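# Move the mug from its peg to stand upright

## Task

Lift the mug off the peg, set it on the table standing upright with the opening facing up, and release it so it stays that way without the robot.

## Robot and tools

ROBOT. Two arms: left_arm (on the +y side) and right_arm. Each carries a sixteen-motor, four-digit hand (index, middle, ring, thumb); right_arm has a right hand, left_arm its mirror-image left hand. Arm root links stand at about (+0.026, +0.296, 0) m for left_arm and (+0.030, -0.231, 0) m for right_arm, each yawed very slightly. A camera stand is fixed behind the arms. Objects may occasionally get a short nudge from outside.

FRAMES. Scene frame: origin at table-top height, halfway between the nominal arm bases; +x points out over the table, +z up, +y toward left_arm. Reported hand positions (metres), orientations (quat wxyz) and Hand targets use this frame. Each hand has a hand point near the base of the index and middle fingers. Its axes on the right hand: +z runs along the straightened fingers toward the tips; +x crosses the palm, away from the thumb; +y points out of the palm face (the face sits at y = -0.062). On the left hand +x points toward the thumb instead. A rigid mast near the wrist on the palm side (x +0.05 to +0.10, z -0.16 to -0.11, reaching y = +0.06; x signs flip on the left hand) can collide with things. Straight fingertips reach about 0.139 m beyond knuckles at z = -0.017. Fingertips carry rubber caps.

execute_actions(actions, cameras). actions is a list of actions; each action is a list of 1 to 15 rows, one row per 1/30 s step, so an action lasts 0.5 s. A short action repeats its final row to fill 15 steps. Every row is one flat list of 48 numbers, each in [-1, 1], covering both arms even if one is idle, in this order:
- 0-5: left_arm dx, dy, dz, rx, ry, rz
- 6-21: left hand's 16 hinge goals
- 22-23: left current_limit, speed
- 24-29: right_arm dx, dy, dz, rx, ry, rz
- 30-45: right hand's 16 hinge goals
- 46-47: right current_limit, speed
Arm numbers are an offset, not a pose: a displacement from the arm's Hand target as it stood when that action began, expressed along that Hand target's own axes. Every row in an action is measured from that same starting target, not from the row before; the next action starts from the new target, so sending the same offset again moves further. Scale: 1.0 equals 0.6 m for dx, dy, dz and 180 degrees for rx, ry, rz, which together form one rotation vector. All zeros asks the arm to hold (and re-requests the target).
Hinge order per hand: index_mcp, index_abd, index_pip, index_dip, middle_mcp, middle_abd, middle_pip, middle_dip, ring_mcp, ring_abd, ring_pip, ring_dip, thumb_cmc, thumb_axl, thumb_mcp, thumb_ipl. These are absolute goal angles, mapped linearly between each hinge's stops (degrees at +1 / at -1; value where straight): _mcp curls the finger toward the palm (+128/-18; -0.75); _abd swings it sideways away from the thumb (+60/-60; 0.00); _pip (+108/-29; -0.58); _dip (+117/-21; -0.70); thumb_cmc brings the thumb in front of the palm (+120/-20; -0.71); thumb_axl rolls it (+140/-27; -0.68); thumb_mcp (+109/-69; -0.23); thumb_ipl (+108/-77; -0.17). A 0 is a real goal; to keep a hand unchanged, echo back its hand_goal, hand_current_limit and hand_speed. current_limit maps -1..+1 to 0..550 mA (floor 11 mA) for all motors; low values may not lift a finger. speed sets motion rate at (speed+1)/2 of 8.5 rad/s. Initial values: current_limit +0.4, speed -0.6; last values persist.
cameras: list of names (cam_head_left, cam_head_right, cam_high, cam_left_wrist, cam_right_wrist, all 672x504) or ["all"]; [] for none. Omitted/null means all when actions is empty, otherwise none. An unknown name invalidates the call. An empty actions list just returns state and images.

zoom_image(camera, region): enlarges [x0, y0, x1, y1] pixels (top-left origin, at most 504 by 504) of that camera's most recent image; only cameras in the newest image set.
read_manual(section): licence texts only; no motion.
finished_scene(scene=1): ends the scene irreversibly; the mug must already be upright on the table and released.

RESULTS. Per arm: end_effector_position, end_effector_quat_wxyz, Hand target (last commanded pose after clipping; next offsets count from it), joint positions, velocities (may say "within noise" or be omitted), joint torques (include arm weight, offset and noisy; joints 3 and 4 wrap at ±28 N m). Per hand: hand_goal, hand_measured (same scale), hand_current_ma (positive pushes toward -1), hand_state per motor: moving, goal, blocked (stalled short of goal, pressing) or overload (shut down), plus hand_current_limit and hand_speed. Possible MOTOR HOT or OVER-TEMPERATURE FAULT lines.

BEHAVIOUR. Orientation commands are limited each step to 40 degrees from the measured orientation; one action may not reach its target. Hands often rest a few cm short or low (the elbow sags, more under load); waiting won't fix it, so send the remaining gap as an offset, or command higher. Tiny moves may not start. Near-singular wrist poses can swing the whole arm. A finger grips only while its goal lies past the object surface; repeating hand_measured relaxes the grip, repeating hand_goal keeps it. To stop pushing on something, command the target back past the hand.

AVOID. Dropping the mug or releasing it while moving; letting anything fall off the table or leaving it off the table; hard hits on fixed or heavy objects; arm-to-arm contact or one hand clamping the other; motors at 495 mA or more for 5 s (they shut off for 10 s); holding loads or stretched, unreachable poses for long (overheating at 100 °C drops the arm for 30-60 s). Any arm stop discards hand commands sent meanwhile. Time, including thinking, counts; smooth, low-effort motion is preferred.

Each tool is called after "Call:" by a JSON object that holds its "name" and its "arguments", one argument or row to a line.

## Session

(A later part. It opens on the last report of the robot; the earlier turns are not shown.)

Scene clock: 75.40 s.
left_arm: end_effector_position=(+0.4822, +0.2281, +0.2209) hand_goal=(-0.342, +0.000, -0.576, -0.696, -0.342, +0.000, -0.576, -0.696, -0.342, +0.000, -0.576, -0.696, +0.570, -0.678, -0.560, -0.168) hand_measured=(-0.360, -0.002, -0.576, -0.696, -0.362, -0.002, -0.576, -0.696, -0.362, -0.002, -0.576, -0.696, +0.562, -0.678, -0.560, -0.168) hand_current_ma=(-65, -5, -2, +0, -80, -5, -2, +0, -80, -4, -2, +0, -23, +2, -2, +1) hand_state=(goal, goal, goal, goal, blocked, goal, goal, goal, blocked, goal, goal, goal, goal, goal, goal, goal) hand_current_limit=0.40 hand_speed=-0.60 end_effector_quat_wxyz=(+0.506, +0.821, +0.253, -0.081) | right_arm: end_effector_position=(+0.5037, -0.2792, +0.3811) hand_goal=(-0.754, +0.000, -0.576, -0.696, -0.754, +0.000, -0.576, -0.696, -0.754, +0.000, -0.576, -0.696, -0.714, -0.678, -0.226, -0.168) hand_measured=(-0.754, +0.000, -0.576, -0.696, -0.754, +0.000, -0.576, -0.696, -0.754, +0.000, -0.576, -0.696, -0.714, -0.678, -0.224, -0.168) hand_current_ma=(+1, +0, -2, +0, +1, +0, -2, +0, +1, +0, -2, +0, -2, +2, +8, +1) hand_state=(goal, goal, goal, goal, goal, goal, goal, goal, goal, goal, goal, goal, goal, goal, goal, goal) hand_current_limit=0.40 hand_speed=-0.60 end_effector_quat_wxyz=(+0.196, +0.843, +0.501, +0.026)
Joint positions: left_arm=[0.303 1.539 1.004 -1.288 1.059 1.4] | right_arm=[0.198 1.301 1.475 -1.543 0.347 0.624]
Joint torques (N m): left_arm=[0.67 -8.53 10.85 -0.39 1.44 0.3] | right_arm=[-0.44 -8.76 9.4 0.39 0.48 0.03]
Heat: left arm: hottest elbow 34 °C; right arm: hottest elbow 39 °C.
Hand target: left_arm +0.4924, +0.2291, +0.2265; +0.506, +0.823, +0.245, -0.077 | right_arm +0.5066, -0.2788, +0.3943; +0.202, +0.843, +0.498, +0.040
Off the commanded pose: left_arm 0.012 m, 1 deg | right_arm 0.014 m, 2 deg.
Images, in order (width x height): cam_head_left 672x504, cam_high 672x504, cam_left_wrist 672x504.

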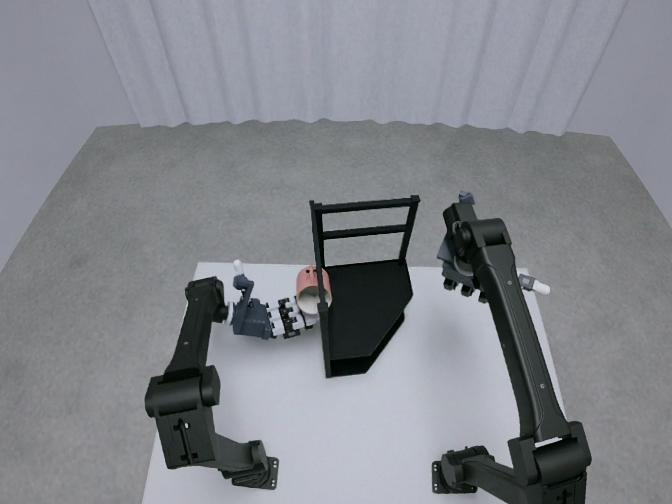

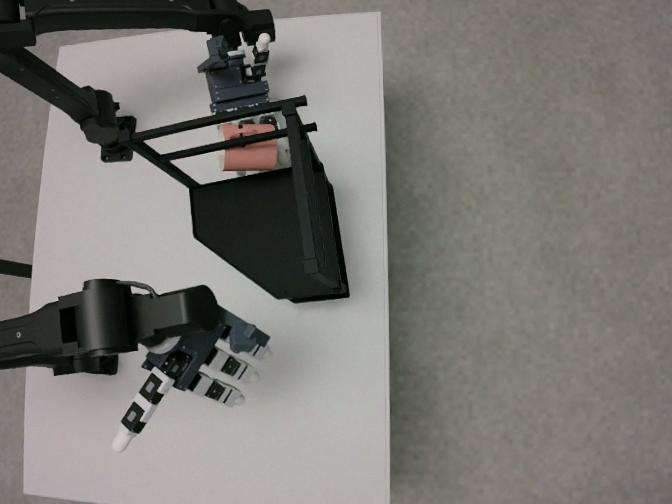

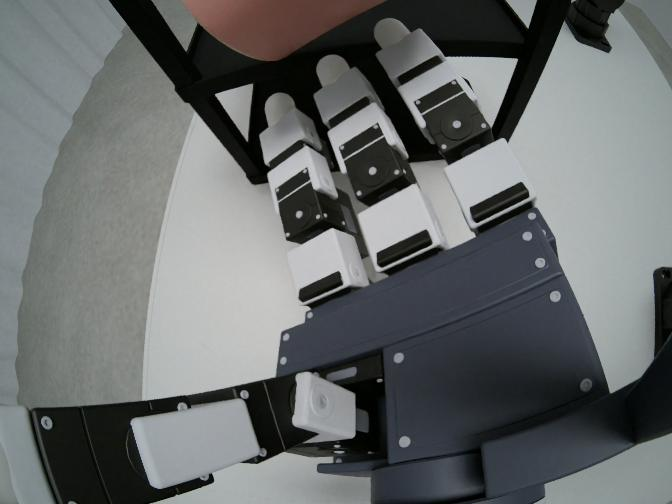

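Call:
{"name": "execute_actions", "arguments": {
  "actions": [
    [[-0.029,0.0218,0.0635,0.012,-0.0287,0.0212,-0.342,0,-0.576,-0.696,-0.342,0,-0.576,-0.696,-0.342,0,-0.576,-0.696,0.571,-0.678,-0.56,-0.168,0.4,-0.6,0,0,0,0,0,0,-0.754,0,-0.576,-0.696,-0.754,0,-0.576,-0.696,-0.754,0,-0.576,-0.696,-0.714,-0.678,-0.226,-0.168,0.4,-0.6]],
    [[-0.0218,0.0262,0.0653,0.012,-0.0287,0.0212,-0.342,0,-0.576,-0.696,-0.342,0,-0.576,-0.696,-0.342,0,-0.576,-0.696,0.571,-0.678,-0.56,-0.168,0.4,-0.6,0,0,0,0,0,0,-0.754,0,-0.576,-0.696,-0.754,0,-0.576,-0.696,-0.754,0,-0.576,-0.696,-0.714,-0.678,-0.226,-0.168,0.4,-0.6]]
  ],
  "cameras": ["cam_head_left","cam_high","cam_left_wrist"]
}}

Scene clock: 80.03 s.
left_arm: end_effector_position=(+0.4824, +0.2133, +0.2180) hand_goal=(-0.342, +0.000, -0.576, -0.696, -0.342, +0.000, -0.576, -0.696, -0.342, +0.000, -0.576, -0.696, +0.570, -0.678, -0.560, -0.168) hand_measured=(-0.358, -0.002, -0.576, -0.696, -0.330, -0.016, -0.562, -0.688, -0.340, +0.000, -0.572, -0.694, +0.562, -0.678, -0.560, -0.168) hand_current_ma=(-57, -5, -2, +0, +46, -51, +45, +28, +7, -2, +12, +4, -23, +2, -1, +1) hand_state=(goal, goal, goal, goal, goal, goal, goal, goal, goal, goal, goal, goal, goal, goal, goal, goal) hand_current_limit=0.40 hand_speed=-0.60 end_effector_quat_wxyz=(+0.491, +0.841, +0.208, -0.094) | right_arm: end_effector_position=(+0.5037, -0.2792, +0.3811) hand_goal=(-0.754, +0.000, -0.576, -0.696, -0.754, +0.000, -0.576, -0.696, -0.754, +0.000, -0.576, -0.696, -0.714, -0.678, -0.226, -0.168) hand_measured=(-0.754, +0.000, -0.576, -0.696, -0.754, +0.000, -0.576, -0.696, -0.754, +0.000, -0.576, -0.696, -0.714, -0.678, -0.224, -0.168) hand_current_ma=(+1, +0, -2, +0, +1, +0, -2, +0, +1, +0, -2, +0, -2, +2, +8, +1) hand_state=(goal, goal, goal, goal, goal, goal, goal, goal, goal, goal, goal, goal, goal, goal, goal, goal) hand_current_limit=0.40 hand_speed=-0.60 end_effector_quat_wxyz=(+0.196, +0.843, +0.501, +0.026)
Joint positions: left_arm=[0.271 1.586 1.06 -1.367 1.015 1.514] | right_arm=[0.198 1.301 1.475 -1.543 0.347 0.624]
Joint torques (N m): left_arm=[-12.22 -8.47 10.1 -0.68 3 0.41] | right_arm=[-0.79 -9.29 9.36 0.18 0.48 0.02]
Heat: left arm: hottest elbow 34 °C; right arm: hottest elbow 40 °C.
Hand target: left_arm +0.4840, +0.1414, +0.2242; +0.499, +0.846, +0.140, -0.126 | right_arm +0.5066, -0.2788, +0.3943; +0.202, +0.843, +0.498, +0.040
Off the commanded pose: left_arm 0.072 m, 9 deg | right_arm 0.014 m, 2 deg.
Images, in order (width x height): cam_head_left 672x504, cam_high 672x504, cam_left_wrist 672x504.

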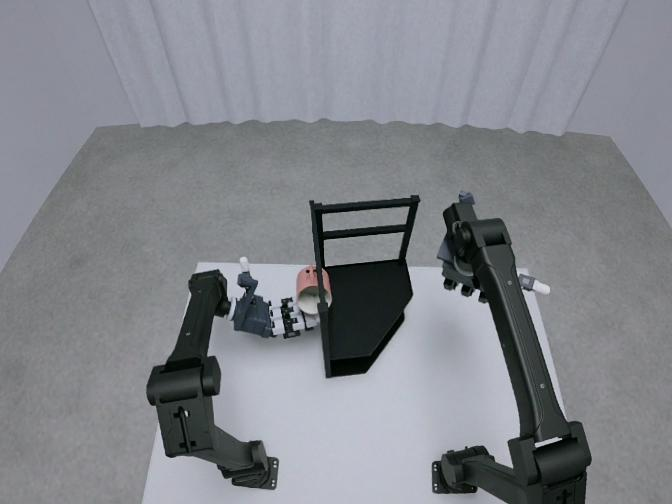

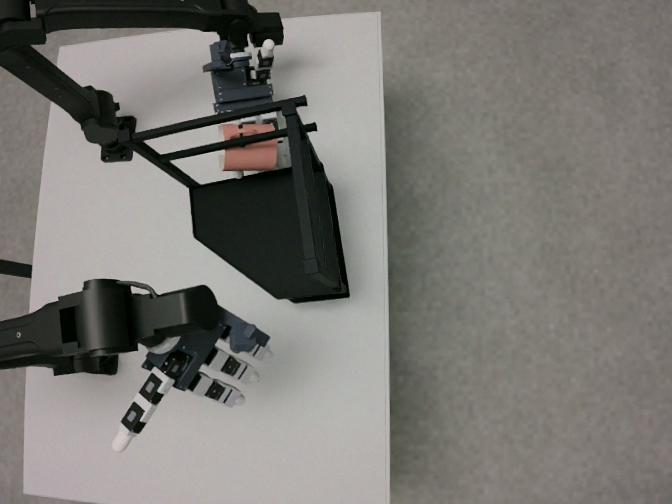

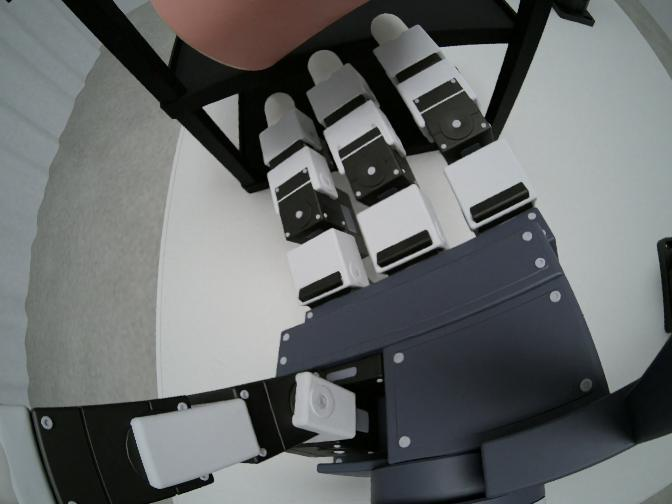

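Call:
{"name": "zoom_image", "arguments": {
  "camera": "cam_left_wrist",
  "region": [100, 0, 600, 250]
}}

Call:
{"name": "zoom_image", "arguments": {
  "camera": "cam_head_right",
  "region": [260, 180, 440, 390]
}}

Scaled by 1.008 from the camera's 672x504 image, which has a finer 960x720 frame.

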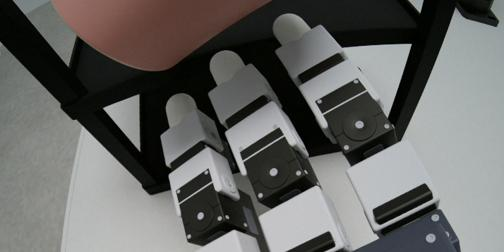

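This scene's latest camera images include none from cam_head_right. They are from: cam_head_left, cam_high, cam_left_wrist. cam_head_right's image comes with the result of a call that names it in "cameras".

Call:
{"name": "execute_actions", "arguments": {
  "actions": [
    [[0.0233,-0.0627,-0.1253,0,0,0,-0.342,0,-0.576,-0.696,-0.342,0,-0.576,-0.696,-0.342,0,-0.576,-0.696,0.571,-0.678,-0.56,-0.168,0.4,-0.6,0,0,0,0,0,0,-0.754,0,-0.576,-0.696,-0.754,0,-0.576,-0.696,-0.754,0,-0.576,-0.696,-0.714,-0.678,-0.226,-0.168,0.4,-0.6]]
  ],
  "cameras": ["cam_head_left","cam_head_right","cam_high","cam_left_wrist"]
}}

Scene clock: 82.50 s.
left_arm: end_effector_position=(+0.4791, +0.2184, +0.2231) hand_goal=(-0.342, +0.000, -0.576, -0.696, -0.342, +0.000, -0.576, -0.696, -0.342, +0.000, -0.576, -0.696, +0.570, -0.678, -0.560, -0.168) hand_measured=(-0.358, -0.002, -0.576, -0.696, -0.350, -0.006, -0.576, -0.694, -0.350, +0.000, -0.576, -0.694, +0.562, -0.678, -0.560, -0.168) hand_current_ma=(-57, -5, -2, +0, -26, -17, +1, +7, -25, -2, +1, +4, -23, +2, -1, +1) hand_state=(goal, goal, goal, goal, goal, goal, goal, goal, goal, goal, goal, goal, goal, goal, goal, goal) hand_current_limit=0.40 hand_speed=-0.60 end_effector_quat_wxyz=(+0.499, +0.845, +0.141, -0.128) | right_arm: end_effector_position=(+0.5037, -0.2792, +0.3811) hand_goal=(-0.754, +0.000, -0.576, -0.696, -0.754, +0.000, -0.576, -0.696, -0.754, +0.000, -0.576, -0.696, -0.714, -0.678, -0.226, -0.168) hand_measured=(-0.754, +0.000, -0.576, -0.696, -0.754, +0.000, -0.576, -0.696, -0.754, +0.000, -0.576, -0.696, -0.714, -0.678, -0.224, -0.168) hand_current_ma=(+1, +0, -2, +0, +1, +0, -2, +0, +1, +0, -2, +0, -2, +2, +8, +1) hand_state=(goal, goal, goal, goal, goal, goal, goal, goal, goal, goal, goal, goal, goal, goal, goal, goal) hand_current_limit=0.40 hand_speed=-0.60 end_effector_quat_wxyz=(+0.196, +0.843, +0.501, +0.026)
Joint positions: left_arm=[0.289 1.701 1.176 -1.621 0.978 1.817] | right_arm=[0.198 1.301 1.475 -1.543 0.347 0.624]
Joint torques (N m): left_arm=[2.26 -9.7 9.92 -1.2 1.02 0.33] | right_arm=[0.03 -8.76 9.36 0.31 0.53 0]
Heat: left arm: hottest elbow 34 °C; right arm: hottest elbow 40 °C.
Hand target: left_arm +0.4889, +0.2264, +0.2242; +0.499, +0.846, +0.140, -0.126 | right_arm +0.5066, -0.2788, +0.3943; +0.202, +0.843, +0.498, +0.040
Off the commanded pose: left_arm 0.013 m, 0 deg | right_arm 0.014 m, 2 deg.
Images, in order (width x height): cam_head_left 672x504, cam_head_right 672x504, cam_high 672x504, cam_left_wrist 672x504.

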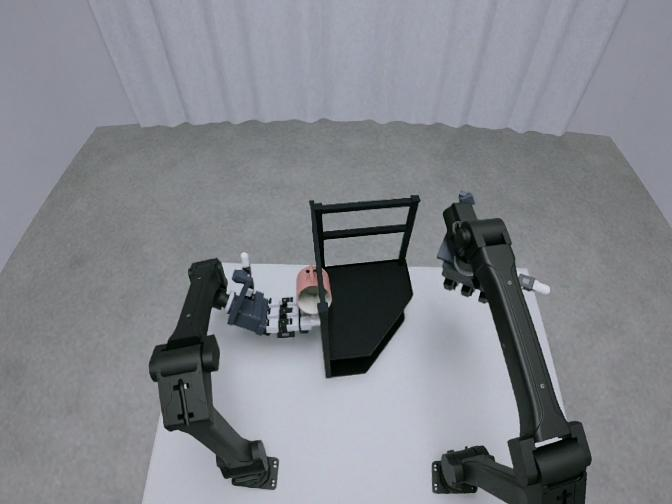

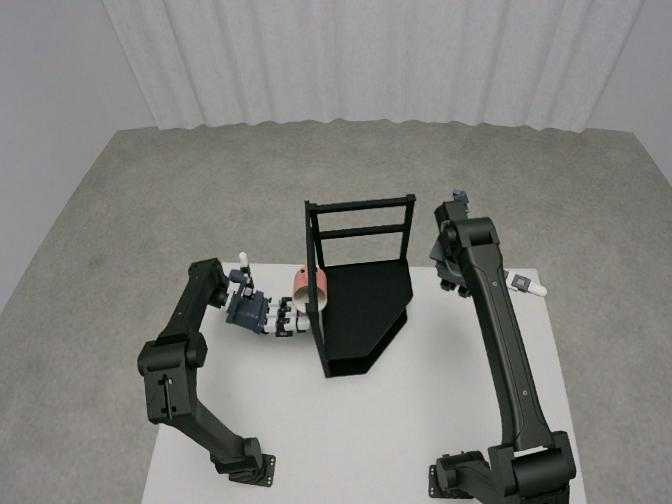

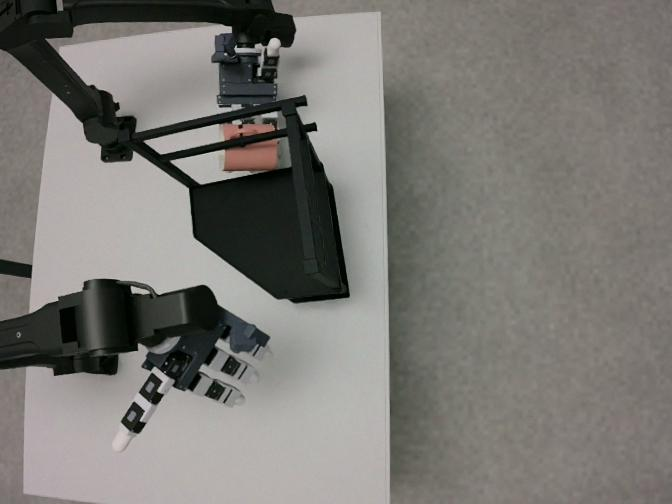

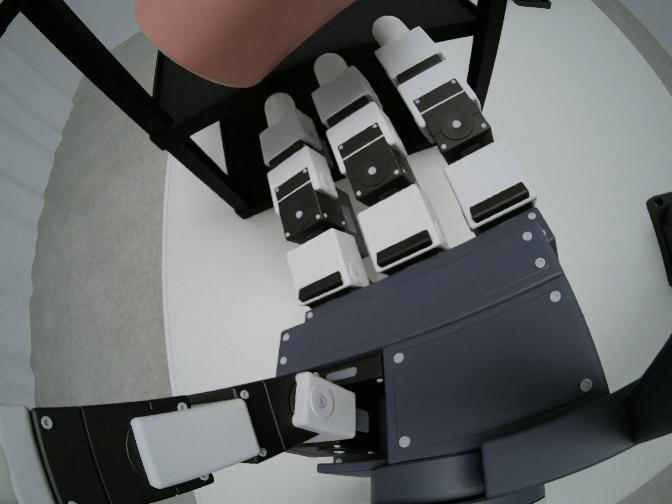

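Call:
{"name": "zoom_image", "arguments": {
  "camera": "cam_head_left",
  "region": [280, 255, 350, 325]
}}

Call:
{"name": "zoom_image", "arguments": {
  "camera": "cam_head_right",
  "region": [275, 255, 345, 325]
}}

Call:
{"name": "zoom_image", "arguments": {
  "camera": "cam_high",
  "region": [205, 80, 325, 200]
}}

Scaled by 7.200.

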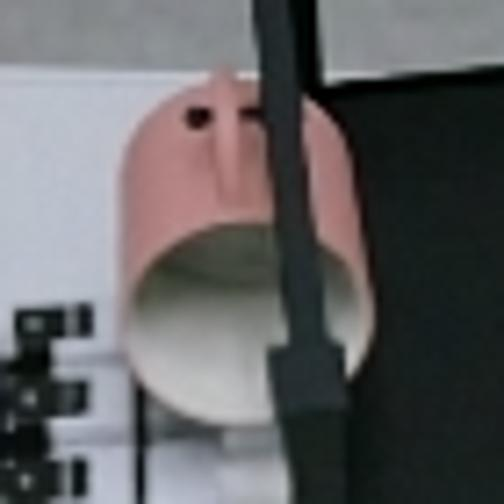

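Scaled by 7.200.

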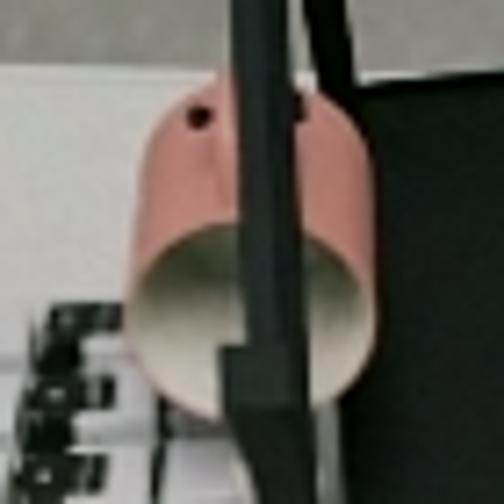

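Scaled by 4.200.

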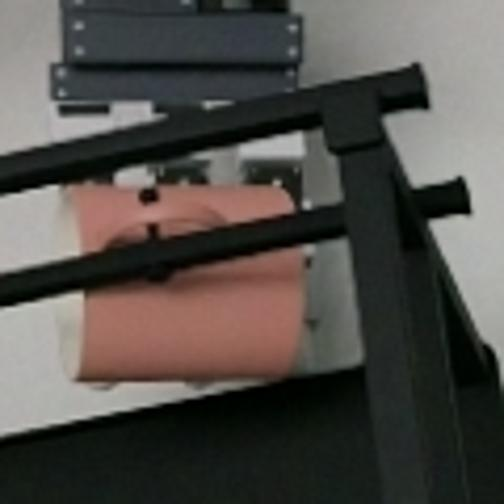

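Call:
{"name": "execute_actions", "arguments": {
  "actions": [
    [[-0.056,0.0033,0.0413,0.049,-0.01,0.0112,-0.499,0,-0.441,-0.048,-0.499,0,-0.441,-0.048,-0.499,0,-0.441,-0.048,0.571,-0.678,-0.56,-0.168,0.4,-0.6,0,0,0,0,0,0,-0.754,0,-0.576,-0.696,-0.754,0,-0.576,-0.696,-0.754,0,-0.576,-0.696,-0.714,-0.678,-0.226,-0.168,0.4,-0.6]]
  ],
  "cameras": ["cam_head_left","cam_high","cam_left_wrist"]
}}

Scene clock: 103.03 s.
left_arm: end_effector_position=(+0.4574, +0.2034, +0.2291) hand_goal=(-0.500, +0.000, -0.442, -0.048, -0.500, +0.000, -0.442, -0.048, -0.500, +0.000, -0.442, -0.048, +0.570, -0.678, -0.560, -0.168) hand_measured=(-0.506, -0.002, -0.450, -0.050, -0.508, -0.006, -0.450, -0.052, -0.508, +0.000, -0.450, -0.050, +0.562, -0.678, -0.560, -0.168) hand_current_ma=(-22, -5, -23, -9, -27, -15, -26, -11, -26, -2, -25, -9, -23, +2, -1, +1) hand_state=(goal, goal, goal, goal, goal, goal, goal, goal, goal, goal, goal, goal, goal, goal, goal, goal) hand_current_limit=0.40 hand_speed=-0.60 end_effector_quat_wxyz=(+0.439, +0.883, +0.104, -0.130) | right_arm: end_effector_position=(+0.5037, -0.2792, +0.3811) hand_goal=(-0.754, +0.000, -0.576, -0.696, -0.754, +0.000, -0.576, -0.696, -0.754, +0.000, -0.576, -0.696, -0.714, -0.678, -0.226, -0.168) hand_measured=(-0.754, +0.000, -0.576, -0.696, -0.754, +0.000, -0.576, -0.696, -0.754, +0.000, -0.576, -0.696, -0.714, -0.678, -0.224, -0.168) hand_current_ma=(+1, +0, -2, +0, +1, +0, -2, +0, +1, +0, -2, +0, -2, +2, +8, +1) hand_state=(goal, goal, goal, goal, goal, goal, goal, goal, goal, goal, goal, goal, goal, goal, goal, goal) hand_current_limit=0.40 hand_speed=-0.60 end_effector_quat_wxyz=(+0.196, +0.843, +0.501, +0.026)
Joint positions: left_arm=[0.254 1.627 1.176 -1.621 0.848 1.797] | right_arm=[0.198 1.301 1.475 -1.543 0.347 0.624]
Joint torques (N m): left_arm=[0.97 -10.81 7.39 -0.87 0.98 0.11] | right_arm=[-0.62 -9.11 9.37 0.23 0.48 0.02]
Heat: left arm: hottest elbow 35 °C; right arm: hottest elbow 41 °C.
Hand target: left_arm +0.4566, +0.2000, +0.2261; +0.437, +0.882, +0.107, -0.141 | right_arm +0.5066, -0.2788, +0.3943; +0.202, +0.843, +0.498, +0.040
Off the commanded pose: left_arm 0.005 m, 1 deg | right_arm 0.014 m, 2 deg.
Images, in order (width x height): cam_head_left 672x504, cam_high 672x504, cam_left_wrist 672x504.

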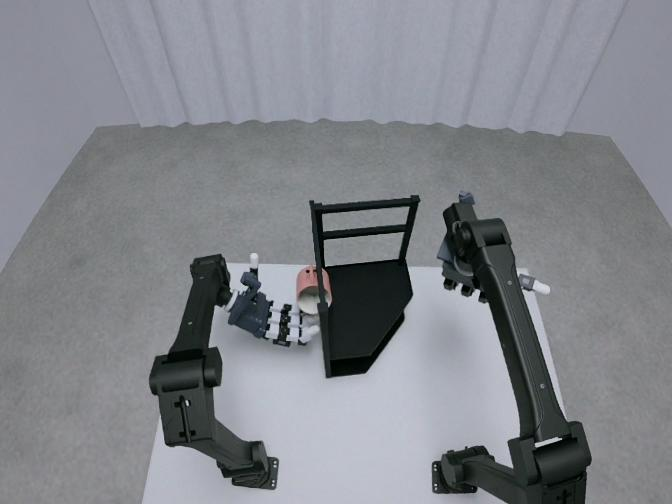

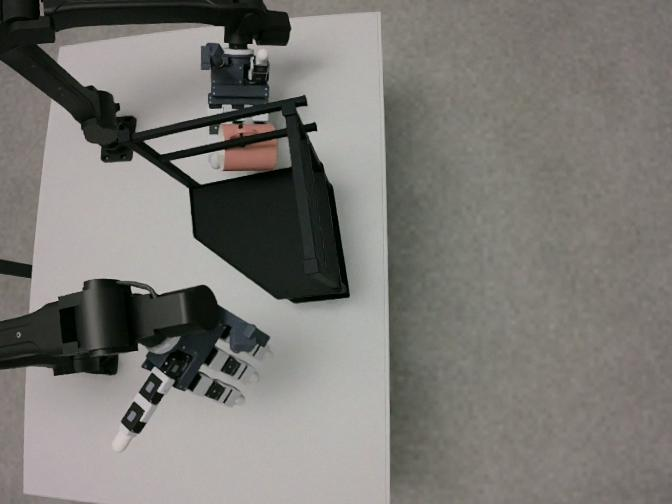

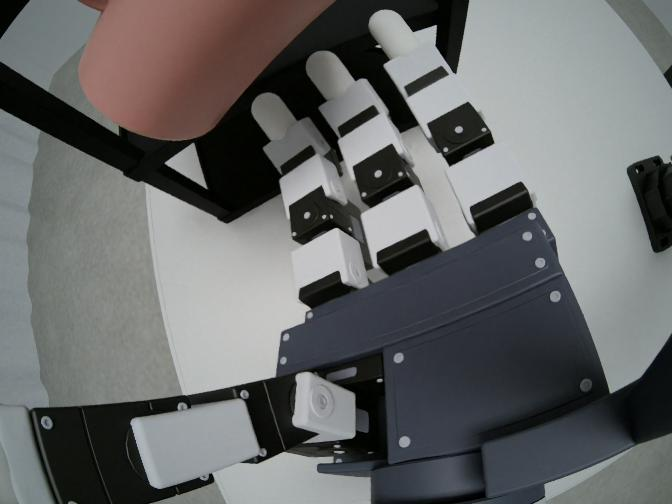

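Call:
{"name": "execute_actions", "arguments": {
  "actions": [
    [[-0.0178,0.0487,0.0123,0,0,0,-0.499,0,-0.441,-0.048,-0.499,0,-0.441,-0.048,-0.499,0,-0.441,-0.048,0.571,-0.678,-0.56,-0.168,0.4,-0.6,0,0,0,0,0,0,-0.754,0,-0.576,-0.696,-0.754,0,-0.576,-0.696,-0.754,0,-0.576,-0.696,-0.714,-0.678,-0.226,-0.168,0.4,-0.6]]
  ],
  "cameras": ["cam_head_left","cam_high","cam_left_wrist"]
}}

Scene clock: 106.80 s.
left_arm: end_effector_position=(+0.4547, +0.1809, +0.2454) hand_goal=(-0.500, +0.000, -0.442, -0.048, -0.500, +0.000, -0.442, -0.048, -0.500, +0.000, -0.442, -0.048, +0.570, -0.678, -0.560, -0.168) hand_measured=(-0.500, -0.002, -0.440, -0.042, -0.508, -0.006, -0.450, -0.052, -0.508, +0.000, -0.450, -0.050, +0.564, -0.678, -0.560, -0.168) hand_current_ma=(-2, -4, +8, +17, -27, -14, -24, -11, -27, -2, -23, -9, -22, +2, -1, +1) hand_state=(goal, goal, goal, goal, goal, goal, goal, goal, goal, goal, goal, goal, goal, goal, goal, goal) hand_current_limit=0.40 hand_speed=-0.60 end_effector_quat_wxyz=(+0.438, +0.882, +0.107, -0.136) | right_arm: end_effector_position=(+0.5037, -0.2792, +0.3811) hand_goal=(-0.754, +0.000, -0.576, -0.696, -0.754, +0.000, -0.576, -0.696, -0.754, +0.000, -0.576, -0.696, -0.714, -0.678, -0.226, -0.168) hand_measured=(-0.754, +0.000, -0.576, -0.696, -0.754, +0.000, -0.576, -0.696, -0.754, +0.000, -0.576, -0.696, -0.714, -0.678, -0.224, -0.168) hand_current_ma=(+1, +0, -2, +0, +1, +0, -2, +0, +1, +0, -2, +0, -2, +2, +8, +1) hand_state=(goal, goal, goal, goal, goal, goal, goal, goal, goal, goal, goal, goal, goal, goal, goal, goal) hand_current_limit=0.40 hand_speed=-0.60 end_effector_quat_wxyz=(+0.196, +0.843, +0.501, +0.026)
Joint positions: left_arm=[0.202 1.584 1.176 -1.621 0.868 1.724] | right_arm=[0.198 1.301 1.475 -1.543 0.347 0.624]
Joint torques (N m): left_arm=[0.44 -10.46 8.08 -0.64 1.31 0.07] | right_arm=[-1.03 -8.94 9.37 0.29 0.51 0.02]
Heat: left arm: hottest elbow 35 °C; right arm: hottest elbow 41 °C.
Hand target: left_arm +0.4546, +0.1759, +0.2471; +0.436, +0.882, +0.107, -0.141 | right_arm +0.5066, -0.2788, +0.3943; +0.202, +0.843, +0.498, +0.040
Off the commanded pose: left_arm 0.005 m, 1 deg | right_arm 0.014 m, 2 deg.
Images, in order (width x height): cam_head_left 672x504, cam_high 672x504, cam_left_wrist 672x504.

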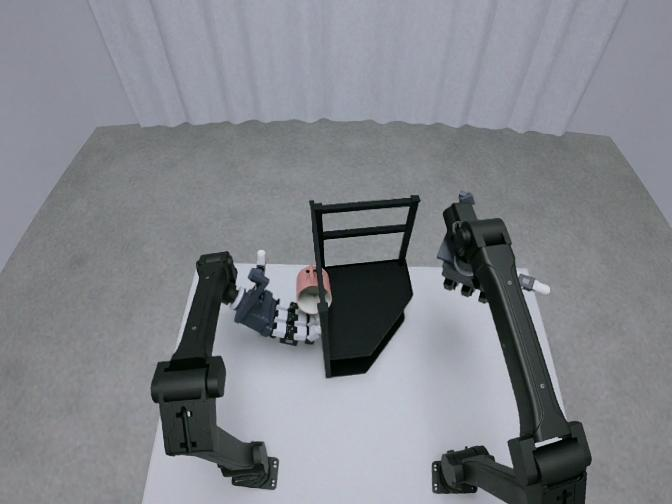

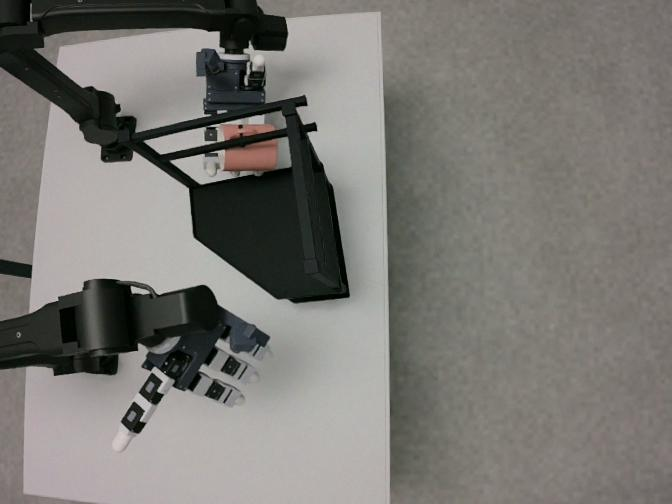

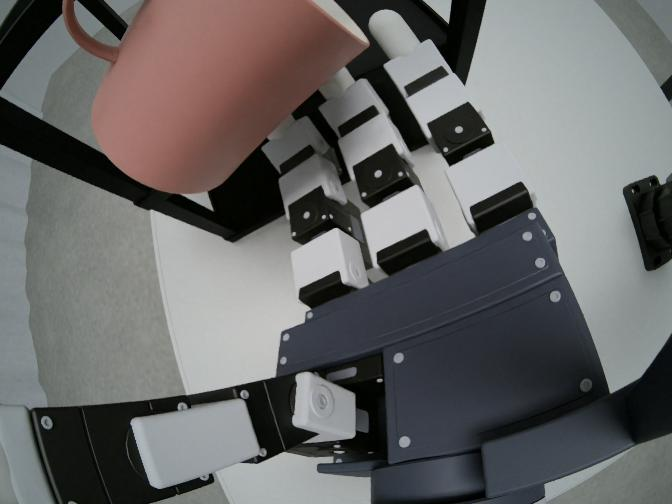

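Call:
{"name": "zoom_image", "arguments": {
  "camera": "cam_left_wrist",
  "region": [40, 0, 440, 260]
}}

Call:
{"name": "zoom_image", "arguments": {
  "camera": "cam_high",
  "region": [185, 30, 335, 200]
}}

Call:
{"name": "zoom_image", "arguments": {
  "camera": "cam_head_left",
  "region": [220, 240, 360, 380]
}}

Scaled by 1.260 from the camera's 672x504 image, which has a finer 960x720 frame.

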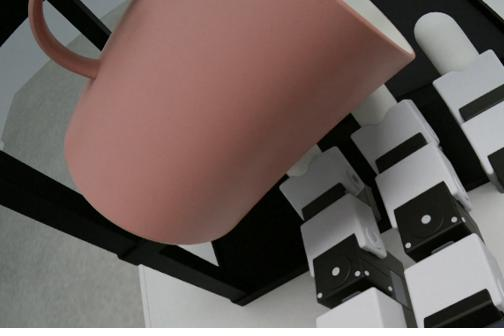

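Scaled by 2.965.

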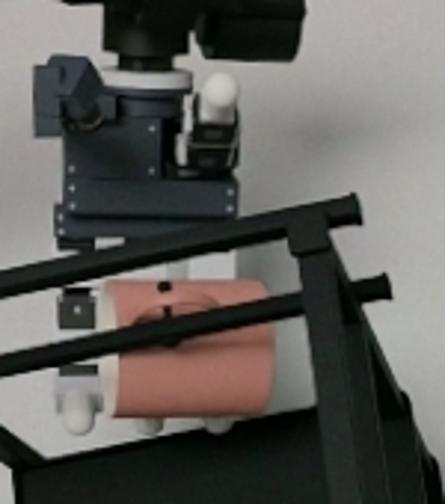

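Scaled by 3.600.

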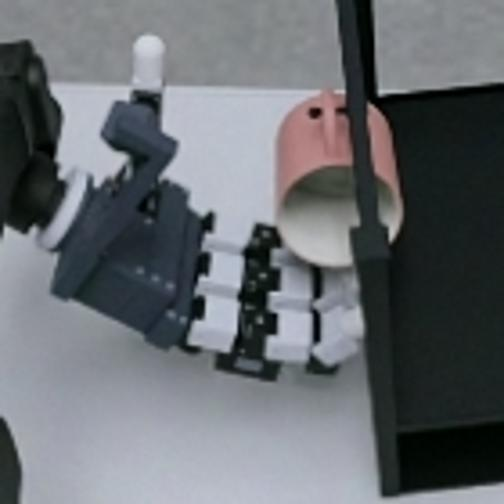

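Call:
{"name": "execute_actions", "arguments": {
  "actions": [
    [[-0.0128,0.0261,-0.008,0,0,0,-0.499,0,-0.441,-0.048,-0.499,0,-0.441,-0.048,-0.499,0,-0.441,-0.048,0.571,-0.678,-0.56,-0.168,0.4,-0.6,0,0,0,0,0,0,-0.754,0,-0.576,-0.696,-0.754,0,-0.576,-0.696,-0.754,0,-0.576,-0.696,-0.714,-0.678,-0.226,-0.168,0.4,-0.6]]
  ],
  "cameras": ["cam_left_wrist","cam_head_left","cam_high"]
}}

Scene clock: 110.50 s.
left_arm: end_effector_position=(+0.4495, +0.1740, +0.2562) hand_goal=(-0.500, +0.000, -0.442, -0.048, -0.500, +0.000, -0.442, -0.048, -0.500, +0.000, -0.442, -0.048, +0.570, -0.678, -0.560, -0.168) hand_measured=(-0.506, -0.002, -0.442, -0.046, -0.508, -0.006, -0.450, -0.052, -0.508, +0.000, -0.450, -0.050, +0.564, -0.678, -0.560, -0.168) hand_current_ma=(-18, -3, +1, +6, -27, -14, -24, -11, -27, -2, -23, -9, -22, +2, -1, +1) hand_state=(goal, goal, goal, goal, goal, goal, goal, goal, goal, goal, goal, goal, goal, goal, goal, goal) hand_current_limit=0.40 hand_speed=-0.60 end_effector_quat_wxyz=(+0.437, +0.881, +0.109, -0.141) | right_arm: end_effector_position=(+0.5037, -0.2792, +0.3811) hand_goal=(-0.754, +0.000, -0.576, -0.696, -0.754, +0.000, -0.576, -0.696, -0.754, +0.000, -0.576, -0.696, -0.714, -0.678, -0.226, -0.168) hand_measured=(-0.754, +0.000, -0.576, -0.696, -0.754, +0.000, -0.576, -0.696, -0.754, +0.000, -0.576, -0.696, -0.714, -0.678, -0.224, -0.168) hand_current_ma=(+1, +0, -2, +0, +1, +0, -2, +0, +1, +0, -2, +0, -2, +2, +8, +1) hand_state=(goal, goal, goal, goal, goal, goal, goal, goal, goal, goal, goal, goal, goal, goal, goal, goal) hand_current_limit=0.40 hand_speed=-0.60 end_effector_quat_wxyz=(+0.196, +0.843, +0.501, +0.026)
Joint positions: left_arm=[0.187 1.558 1.176 -1.643 0.873 1.702] | right_arm=[0.198 1.301 1.475 -1.543 0.347 0.624]
Joint torques (N m): left_arm=[0.09 -10.11 9.8 -0.98 1.4 0.1] | right_arm=[0.03 -9.41 9.39 0.46 0.52 -0.02]
Heat: left arm: hottest elbow 35 °C; right arm: hottest elbow 41 °C.
Hand target: left_arm +0.4531, +0.1700, +0.2640; +0.437, +0.882, +0.107, -0.141 | right_arm +0.5066, -0.2788, +0.3943; +0.202, +0.843, +0.498, +0.040
Off the commanded pose: left_arm 0.010 m, 0 deg | right_arm 0.014 m, 2 deg.
Images, in order (width x height): cam_head_left 672x504, cam_high 672x504, cam_left_wrist 672x504.

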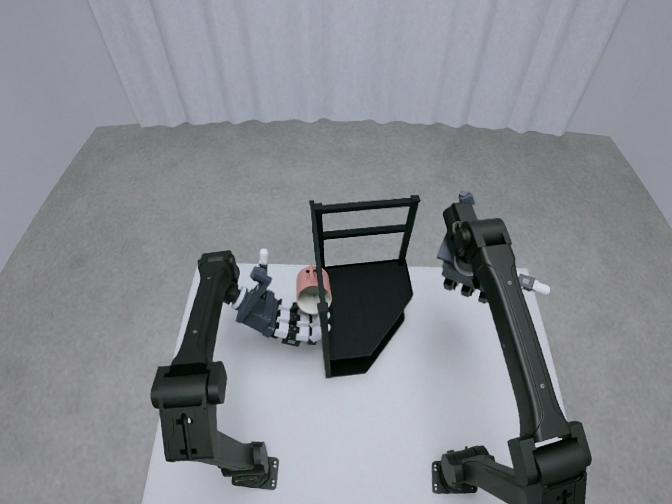

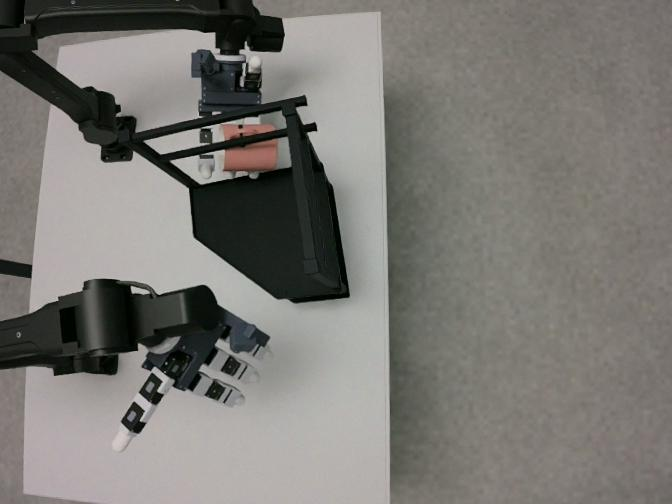

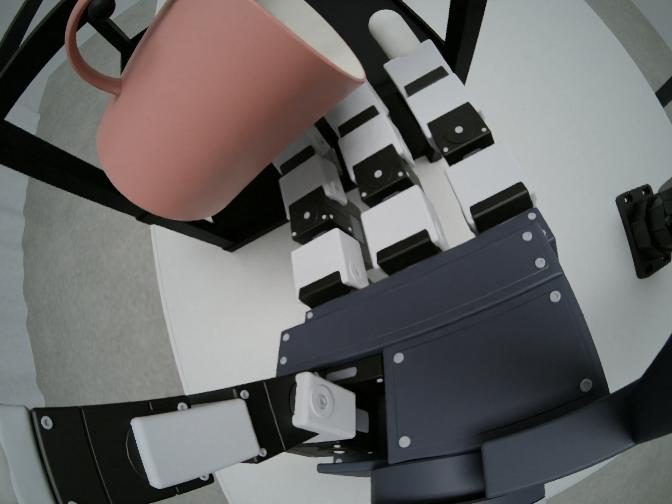

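Call:
{"name": "zoom_image", "arguments": {
  "camera": "cam_high",
  "region": [170, 40, 340, 200]
}}

Call:
{"name": "zoom_image", "arguments": {
  "camera": "cam_head_left",
  "region": [220, 230, 350, 370]
}}

Scaled by 2.965.

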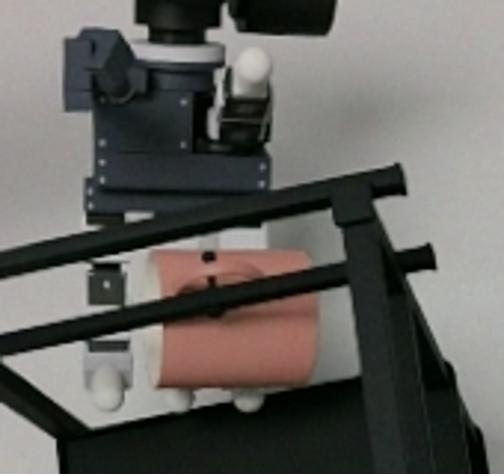

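Scaled by 3.600.

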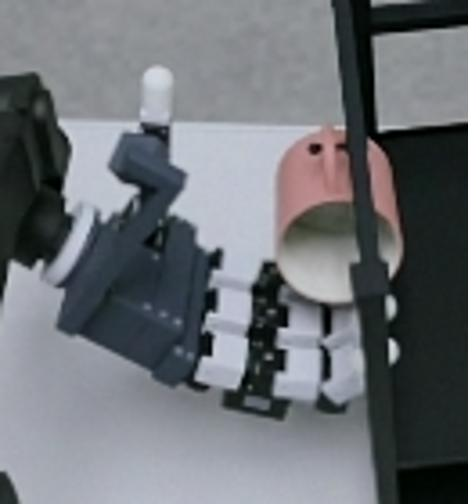

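Call:
{"name": "execute_actions", "arguments": {
  "actions": [
    [[-0.0037,0.0265,0.005,0,0,0,-0.499,0,-0.441,-0.048,-0.499,0,-0.441,-0.048,-0.499,0,-0.441,-0.048,0.571,-0.678,-0.56,-0.168,0.4,-0.6,0,0,0,0,0,0,-0.754,0,-0.576,-0.696,-0.754,0,-0.576,-0.696,-0.754,0,-0.576,-0.696,-0.714,-0.678,-0.226,-0.168,0.4,-0.6]]
  ],
  "cameras": ["cam_left_wrist","cam_high"]
}}

Scene clock: 112.20 s.
left_arm: end_effector_position=(+0.4507, +0.1692, +0.2594) hand_goal=(-0.500, +0.000, -0.442, -0.048, -0.500, +0.000, -0.442, -0.048, -0.500, +0.000, -0.442, -0.048, +0.570, -0.678, -0.560, -0.168) hand_measured=(-0.516, -0.012, -0.444, -0.046, -0.508, -0.006, -0.450, -0.052, -0.508, +0.000, -0.450, -0.050, +0.564, -0.678, -0.560, -0.168) hand_current_ma=(-56, -34, -7, +7, -27, -14, -24, -11, -27, -2, -23, -9, -22, +2, -1, +1) hand_state=(goal, goal, goal, goal, goal, goal, goal, goal, goal, goal, goal, goal, goal, goal, goal, goal) hand_current_limit=0.40 hand_speed=-0.60 end_effector_quat_wxyz=(+0.436, +0.879, +0.124, -0.149) | right_arm: end_effector_position=(+0.5037, -0.2792, +0.3811) hand_goal=(-0.754, +0.000, -0.576, -0.696, -0.754, +0.000, -0.576, -0.696, -0.754, +0.000, -0.576, -0.696, -0.714, -0.678, -0.226, -0.168) hand_measured=(-0.754, +0.000, -0.576, -0.696, -0.754, +0.000, -0.576, -0.696, -0.754, +0.000, -0.576, -0.696, -0.714, -0.678, -0.224, -0.168) hand_current_ma=(+1, +0, -2, +0, +1, +0, -2, +0, +1, +0, -2, +0, -2, +2, +8, +1) hand_state=(goal, goal, goal, goal, goal, goal, goal, goal, goal, goal, goal, goal, goal, goal, goal, goal) hand_current_limit=0.40 hand_speed=-0.60 end_effector_quat_wxyz=(+0.196, +0.843, +0.501, +0.026)
Joint positions: left_arm=[0.175 1.547 1.176 -1.643 0.88 1.653] | right_arm=[0.198 1.301 1.475 -1.543 0.347 0.624]
Joint torques (N m): left_arm=[-0.91 -10.11 11.19 -0.81 1.6 0.17] | right_arm=[-0.56 -8.7 9.36 0.23 0.52 -0.02]
Heat: left arm: hottest elbow 35 °C; right arm: hottest elbow 41 °C.
Hand target: left_arm +0.4555, +0.1581, +0.2748; +0.437, +0.882, +0.107, -0.141 | right_arm +0.5066, -0.2788, +0.3943; +0.202, +0.843, +0.498, +0.040
Off the commanded pose: left_arm 0.020 m, 2 deg | right_arm 0.014 m, 2 deg.
Images, in order (width x height): cam_high 672x504, cam_left_wrist 672x504.

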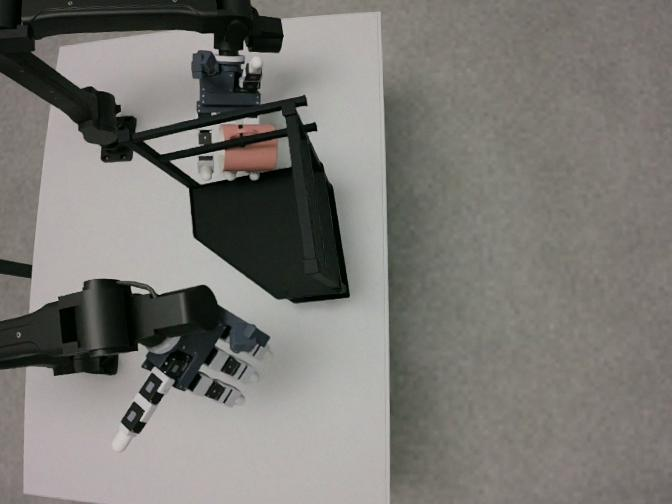

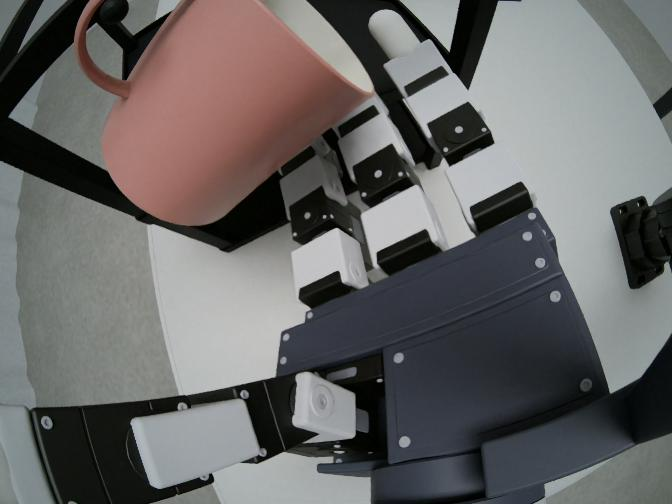

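Call:
{"name": "zoom_image", "arguments": {
  "camera": "cam_left_wrist",
  "region": [80, 0, 480, 300]
}}

Call:
{"name": "zoom_image", "arguments": {
  "camera": "cam_high",
  "region": [170, 40, 340, 200]
}}

Scaled by 1.260 from the camera's 672x504 image, which has a finer 960x720 frame.

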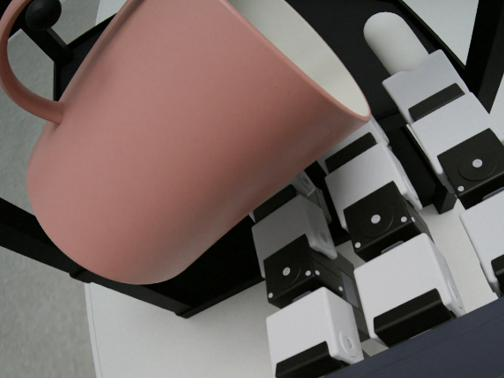

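Scaled by 2.965.

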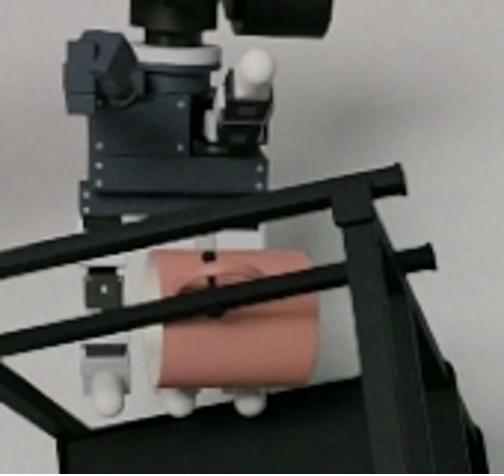

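Call:
{"name": "execute_actions", "arguments": {
  "actions": [
    [[-0.004,0.0042,-0.0158,0,0,0,-0.499,0,-0.441,-0.2,-0.499,0,-0.441,-0.2,-0.499,0,-0.441,-0.2,0.571,-0.678,-0.56,-0.168,0.4,-0.6,0,0,0,0,0,0,-0.754,0,-0.576,-0.696,-0.754,0,-0.576,-0.696,-0.754,0,-0.576,-0.696,-0.714,-0.678,-0.226,-0.168,0.4,-0.6]]
  ],
  "cameras": ["cam_left_wrist","cam_head_left","cam_high"]
}}

Scene clock: 117.90 s.
left_arm: end_effector_position=(+0.4501, +0.1684, +0.2670) hand_goal=(-0.500, +0.000, -0.442, -0.200, -0.500, +0.000, -0.442, -0.200, -0.500, +0.000, -0.442, -0.200, +0.570, -0.678, -0.560, -0.168) hand_measured=(-0.518, -0.006, -0.448, -0.198, -0.508, -0.006, -0.450, -0.198, -0.508, +0.000, -0.450, -0.198, +0.564, -0.678, -0.560, -0.168) hand_current_ma=(-65, -17, -16, +4, -27, -14, -24, +7, -27, -2, -23, +6, -22, +2, -1, +1) hand_state=(goal, goal, goal, goal, goal, goal, goal, goal, goal, goal, goal, goal, goal, goal, goal, goal) hand_current_limit=0.40 hand_speed=-0.60 end_effector_quat_wxyz=(+0.436, +0.879, +0.124, -0.151) | right_arm: end_effector_position=(+0.5037, -0.2792, +0.3811) hand_goal=(-0.754, +0.000, -0.576, -0.696, -0.754, +0.000, -0.576, -0.696, -0.754, +0.000, -0.576, -0.696, -0.714, -0.678, -0.226, -0.168) hand_measured=(-0.754, +0.000, -0.576, -0.696, -0.754, +0.000, -0.576, -0.696, -0.754, +0.000, -0.576, -0.696, -0.714, -0.678, -0.224, -0.168) hand_current_ma=(+1, +0, -2, +0, +1, +0, -2, +0, +1, +0, -2, +0, -2, +2, +8, +1) hand_state=(goal, goal, goal, goal, goal, goal, goal, goal, goal, goal, goal, goal, goal, goal, goal, goal) hand_current_limit=0.40 hand_speed=-0.60 end_effector_quat_wxyz=(+0.196, +0.843, +0.501, +0.026)
Joint positions: left_arm=[0.173 1.54 1.189 -1.666 0.881 1.653] | right_arm=[0.198 1.301 1.475 -1.543 0.347 0.624]
Joint torques (N m): left_arm=[0.21 -10.87 11.32 -0.91 1.41 0.26] | right_arm=[-0.67 -8.94 9.39 0.31 0.44 0]
Heat: left arm: hottest elbow 35 °C; right arm: hottest elbow 41 °C.
Hand target: left_arm +0.4555, +0.1640, +0.2830; +0.436, +0.882, +0.107, -0.141 | right_arm +0.5066, -0.2788, +0.3943; +0.202, +0.843, +0.498, +0.040
Off the commanded pose: left_arm 0.017 m, 2 deg | right_arm 0.014 m, 2 deg.
joint sent to its limit (left arm) — joint 4 (wrist pitch), lower limit. The joint targets still meet the commanded pose.
Images, in order (width x height): cam_head_left 672x504, cam_high 672x504, cam_left_wrist 672x504.

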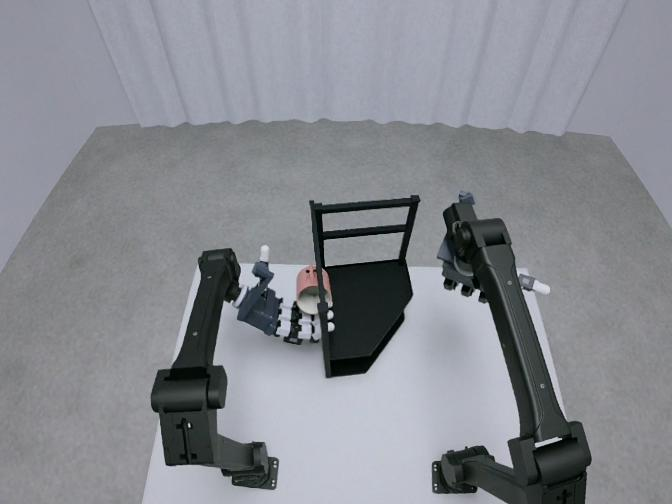

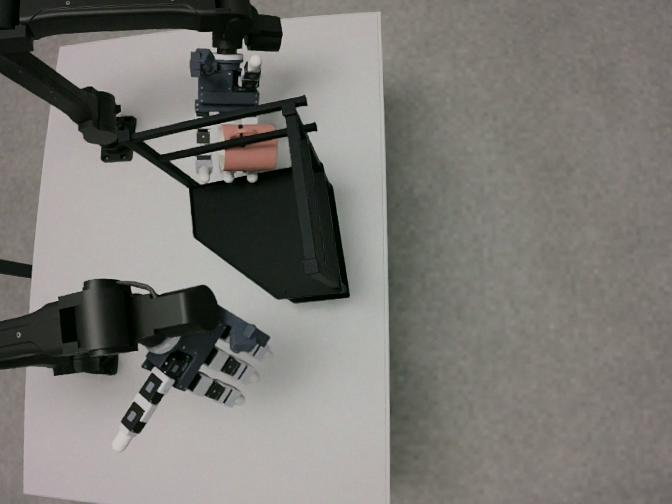

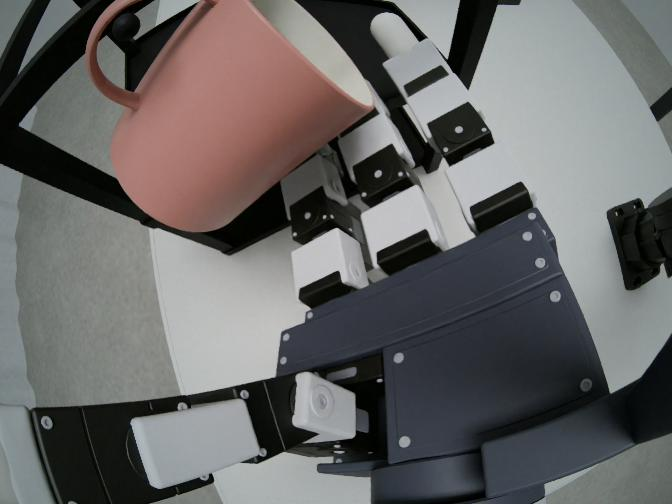

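Call:
{"name": "zoom_image", "arguments": {
  "camera": "cam_head_left",
  "region": [220, 230, 350, 370]
}}

Call:
{"name": "zoom_image", "arguments": {
  "camera": "cam_left_wrist",
  "region": [80, 0, 480, 300]
}}

Call:
{"name": "zoom_image", "arguments": {
  "camera": "cam_high",
  "region": [170, 40, 340, 200]
}}

Scaled by 3.600.

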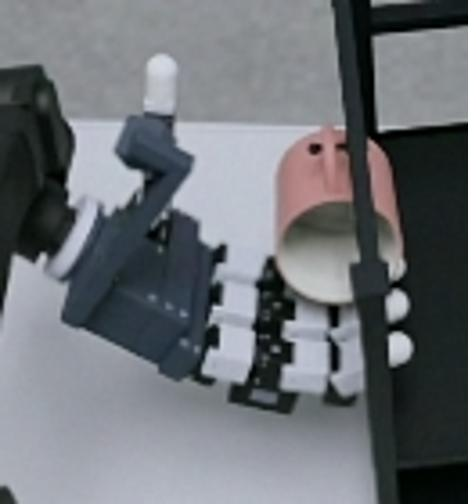

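Scaled by 1.260 from the camera's 672x504 image, which has a finer 960x720 frame.

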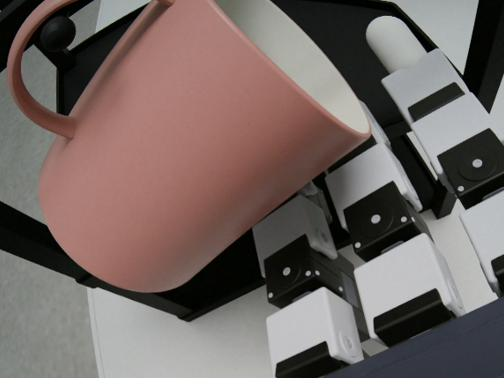

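Scaled by 2.965.

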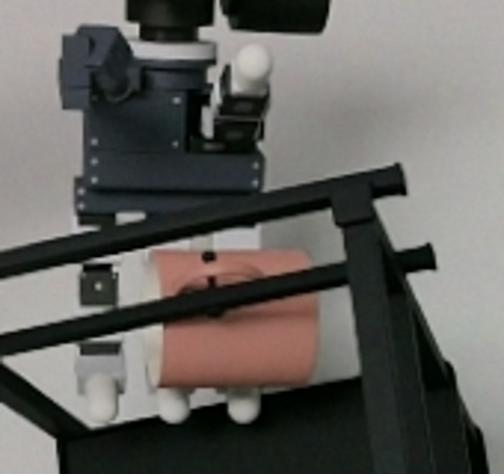

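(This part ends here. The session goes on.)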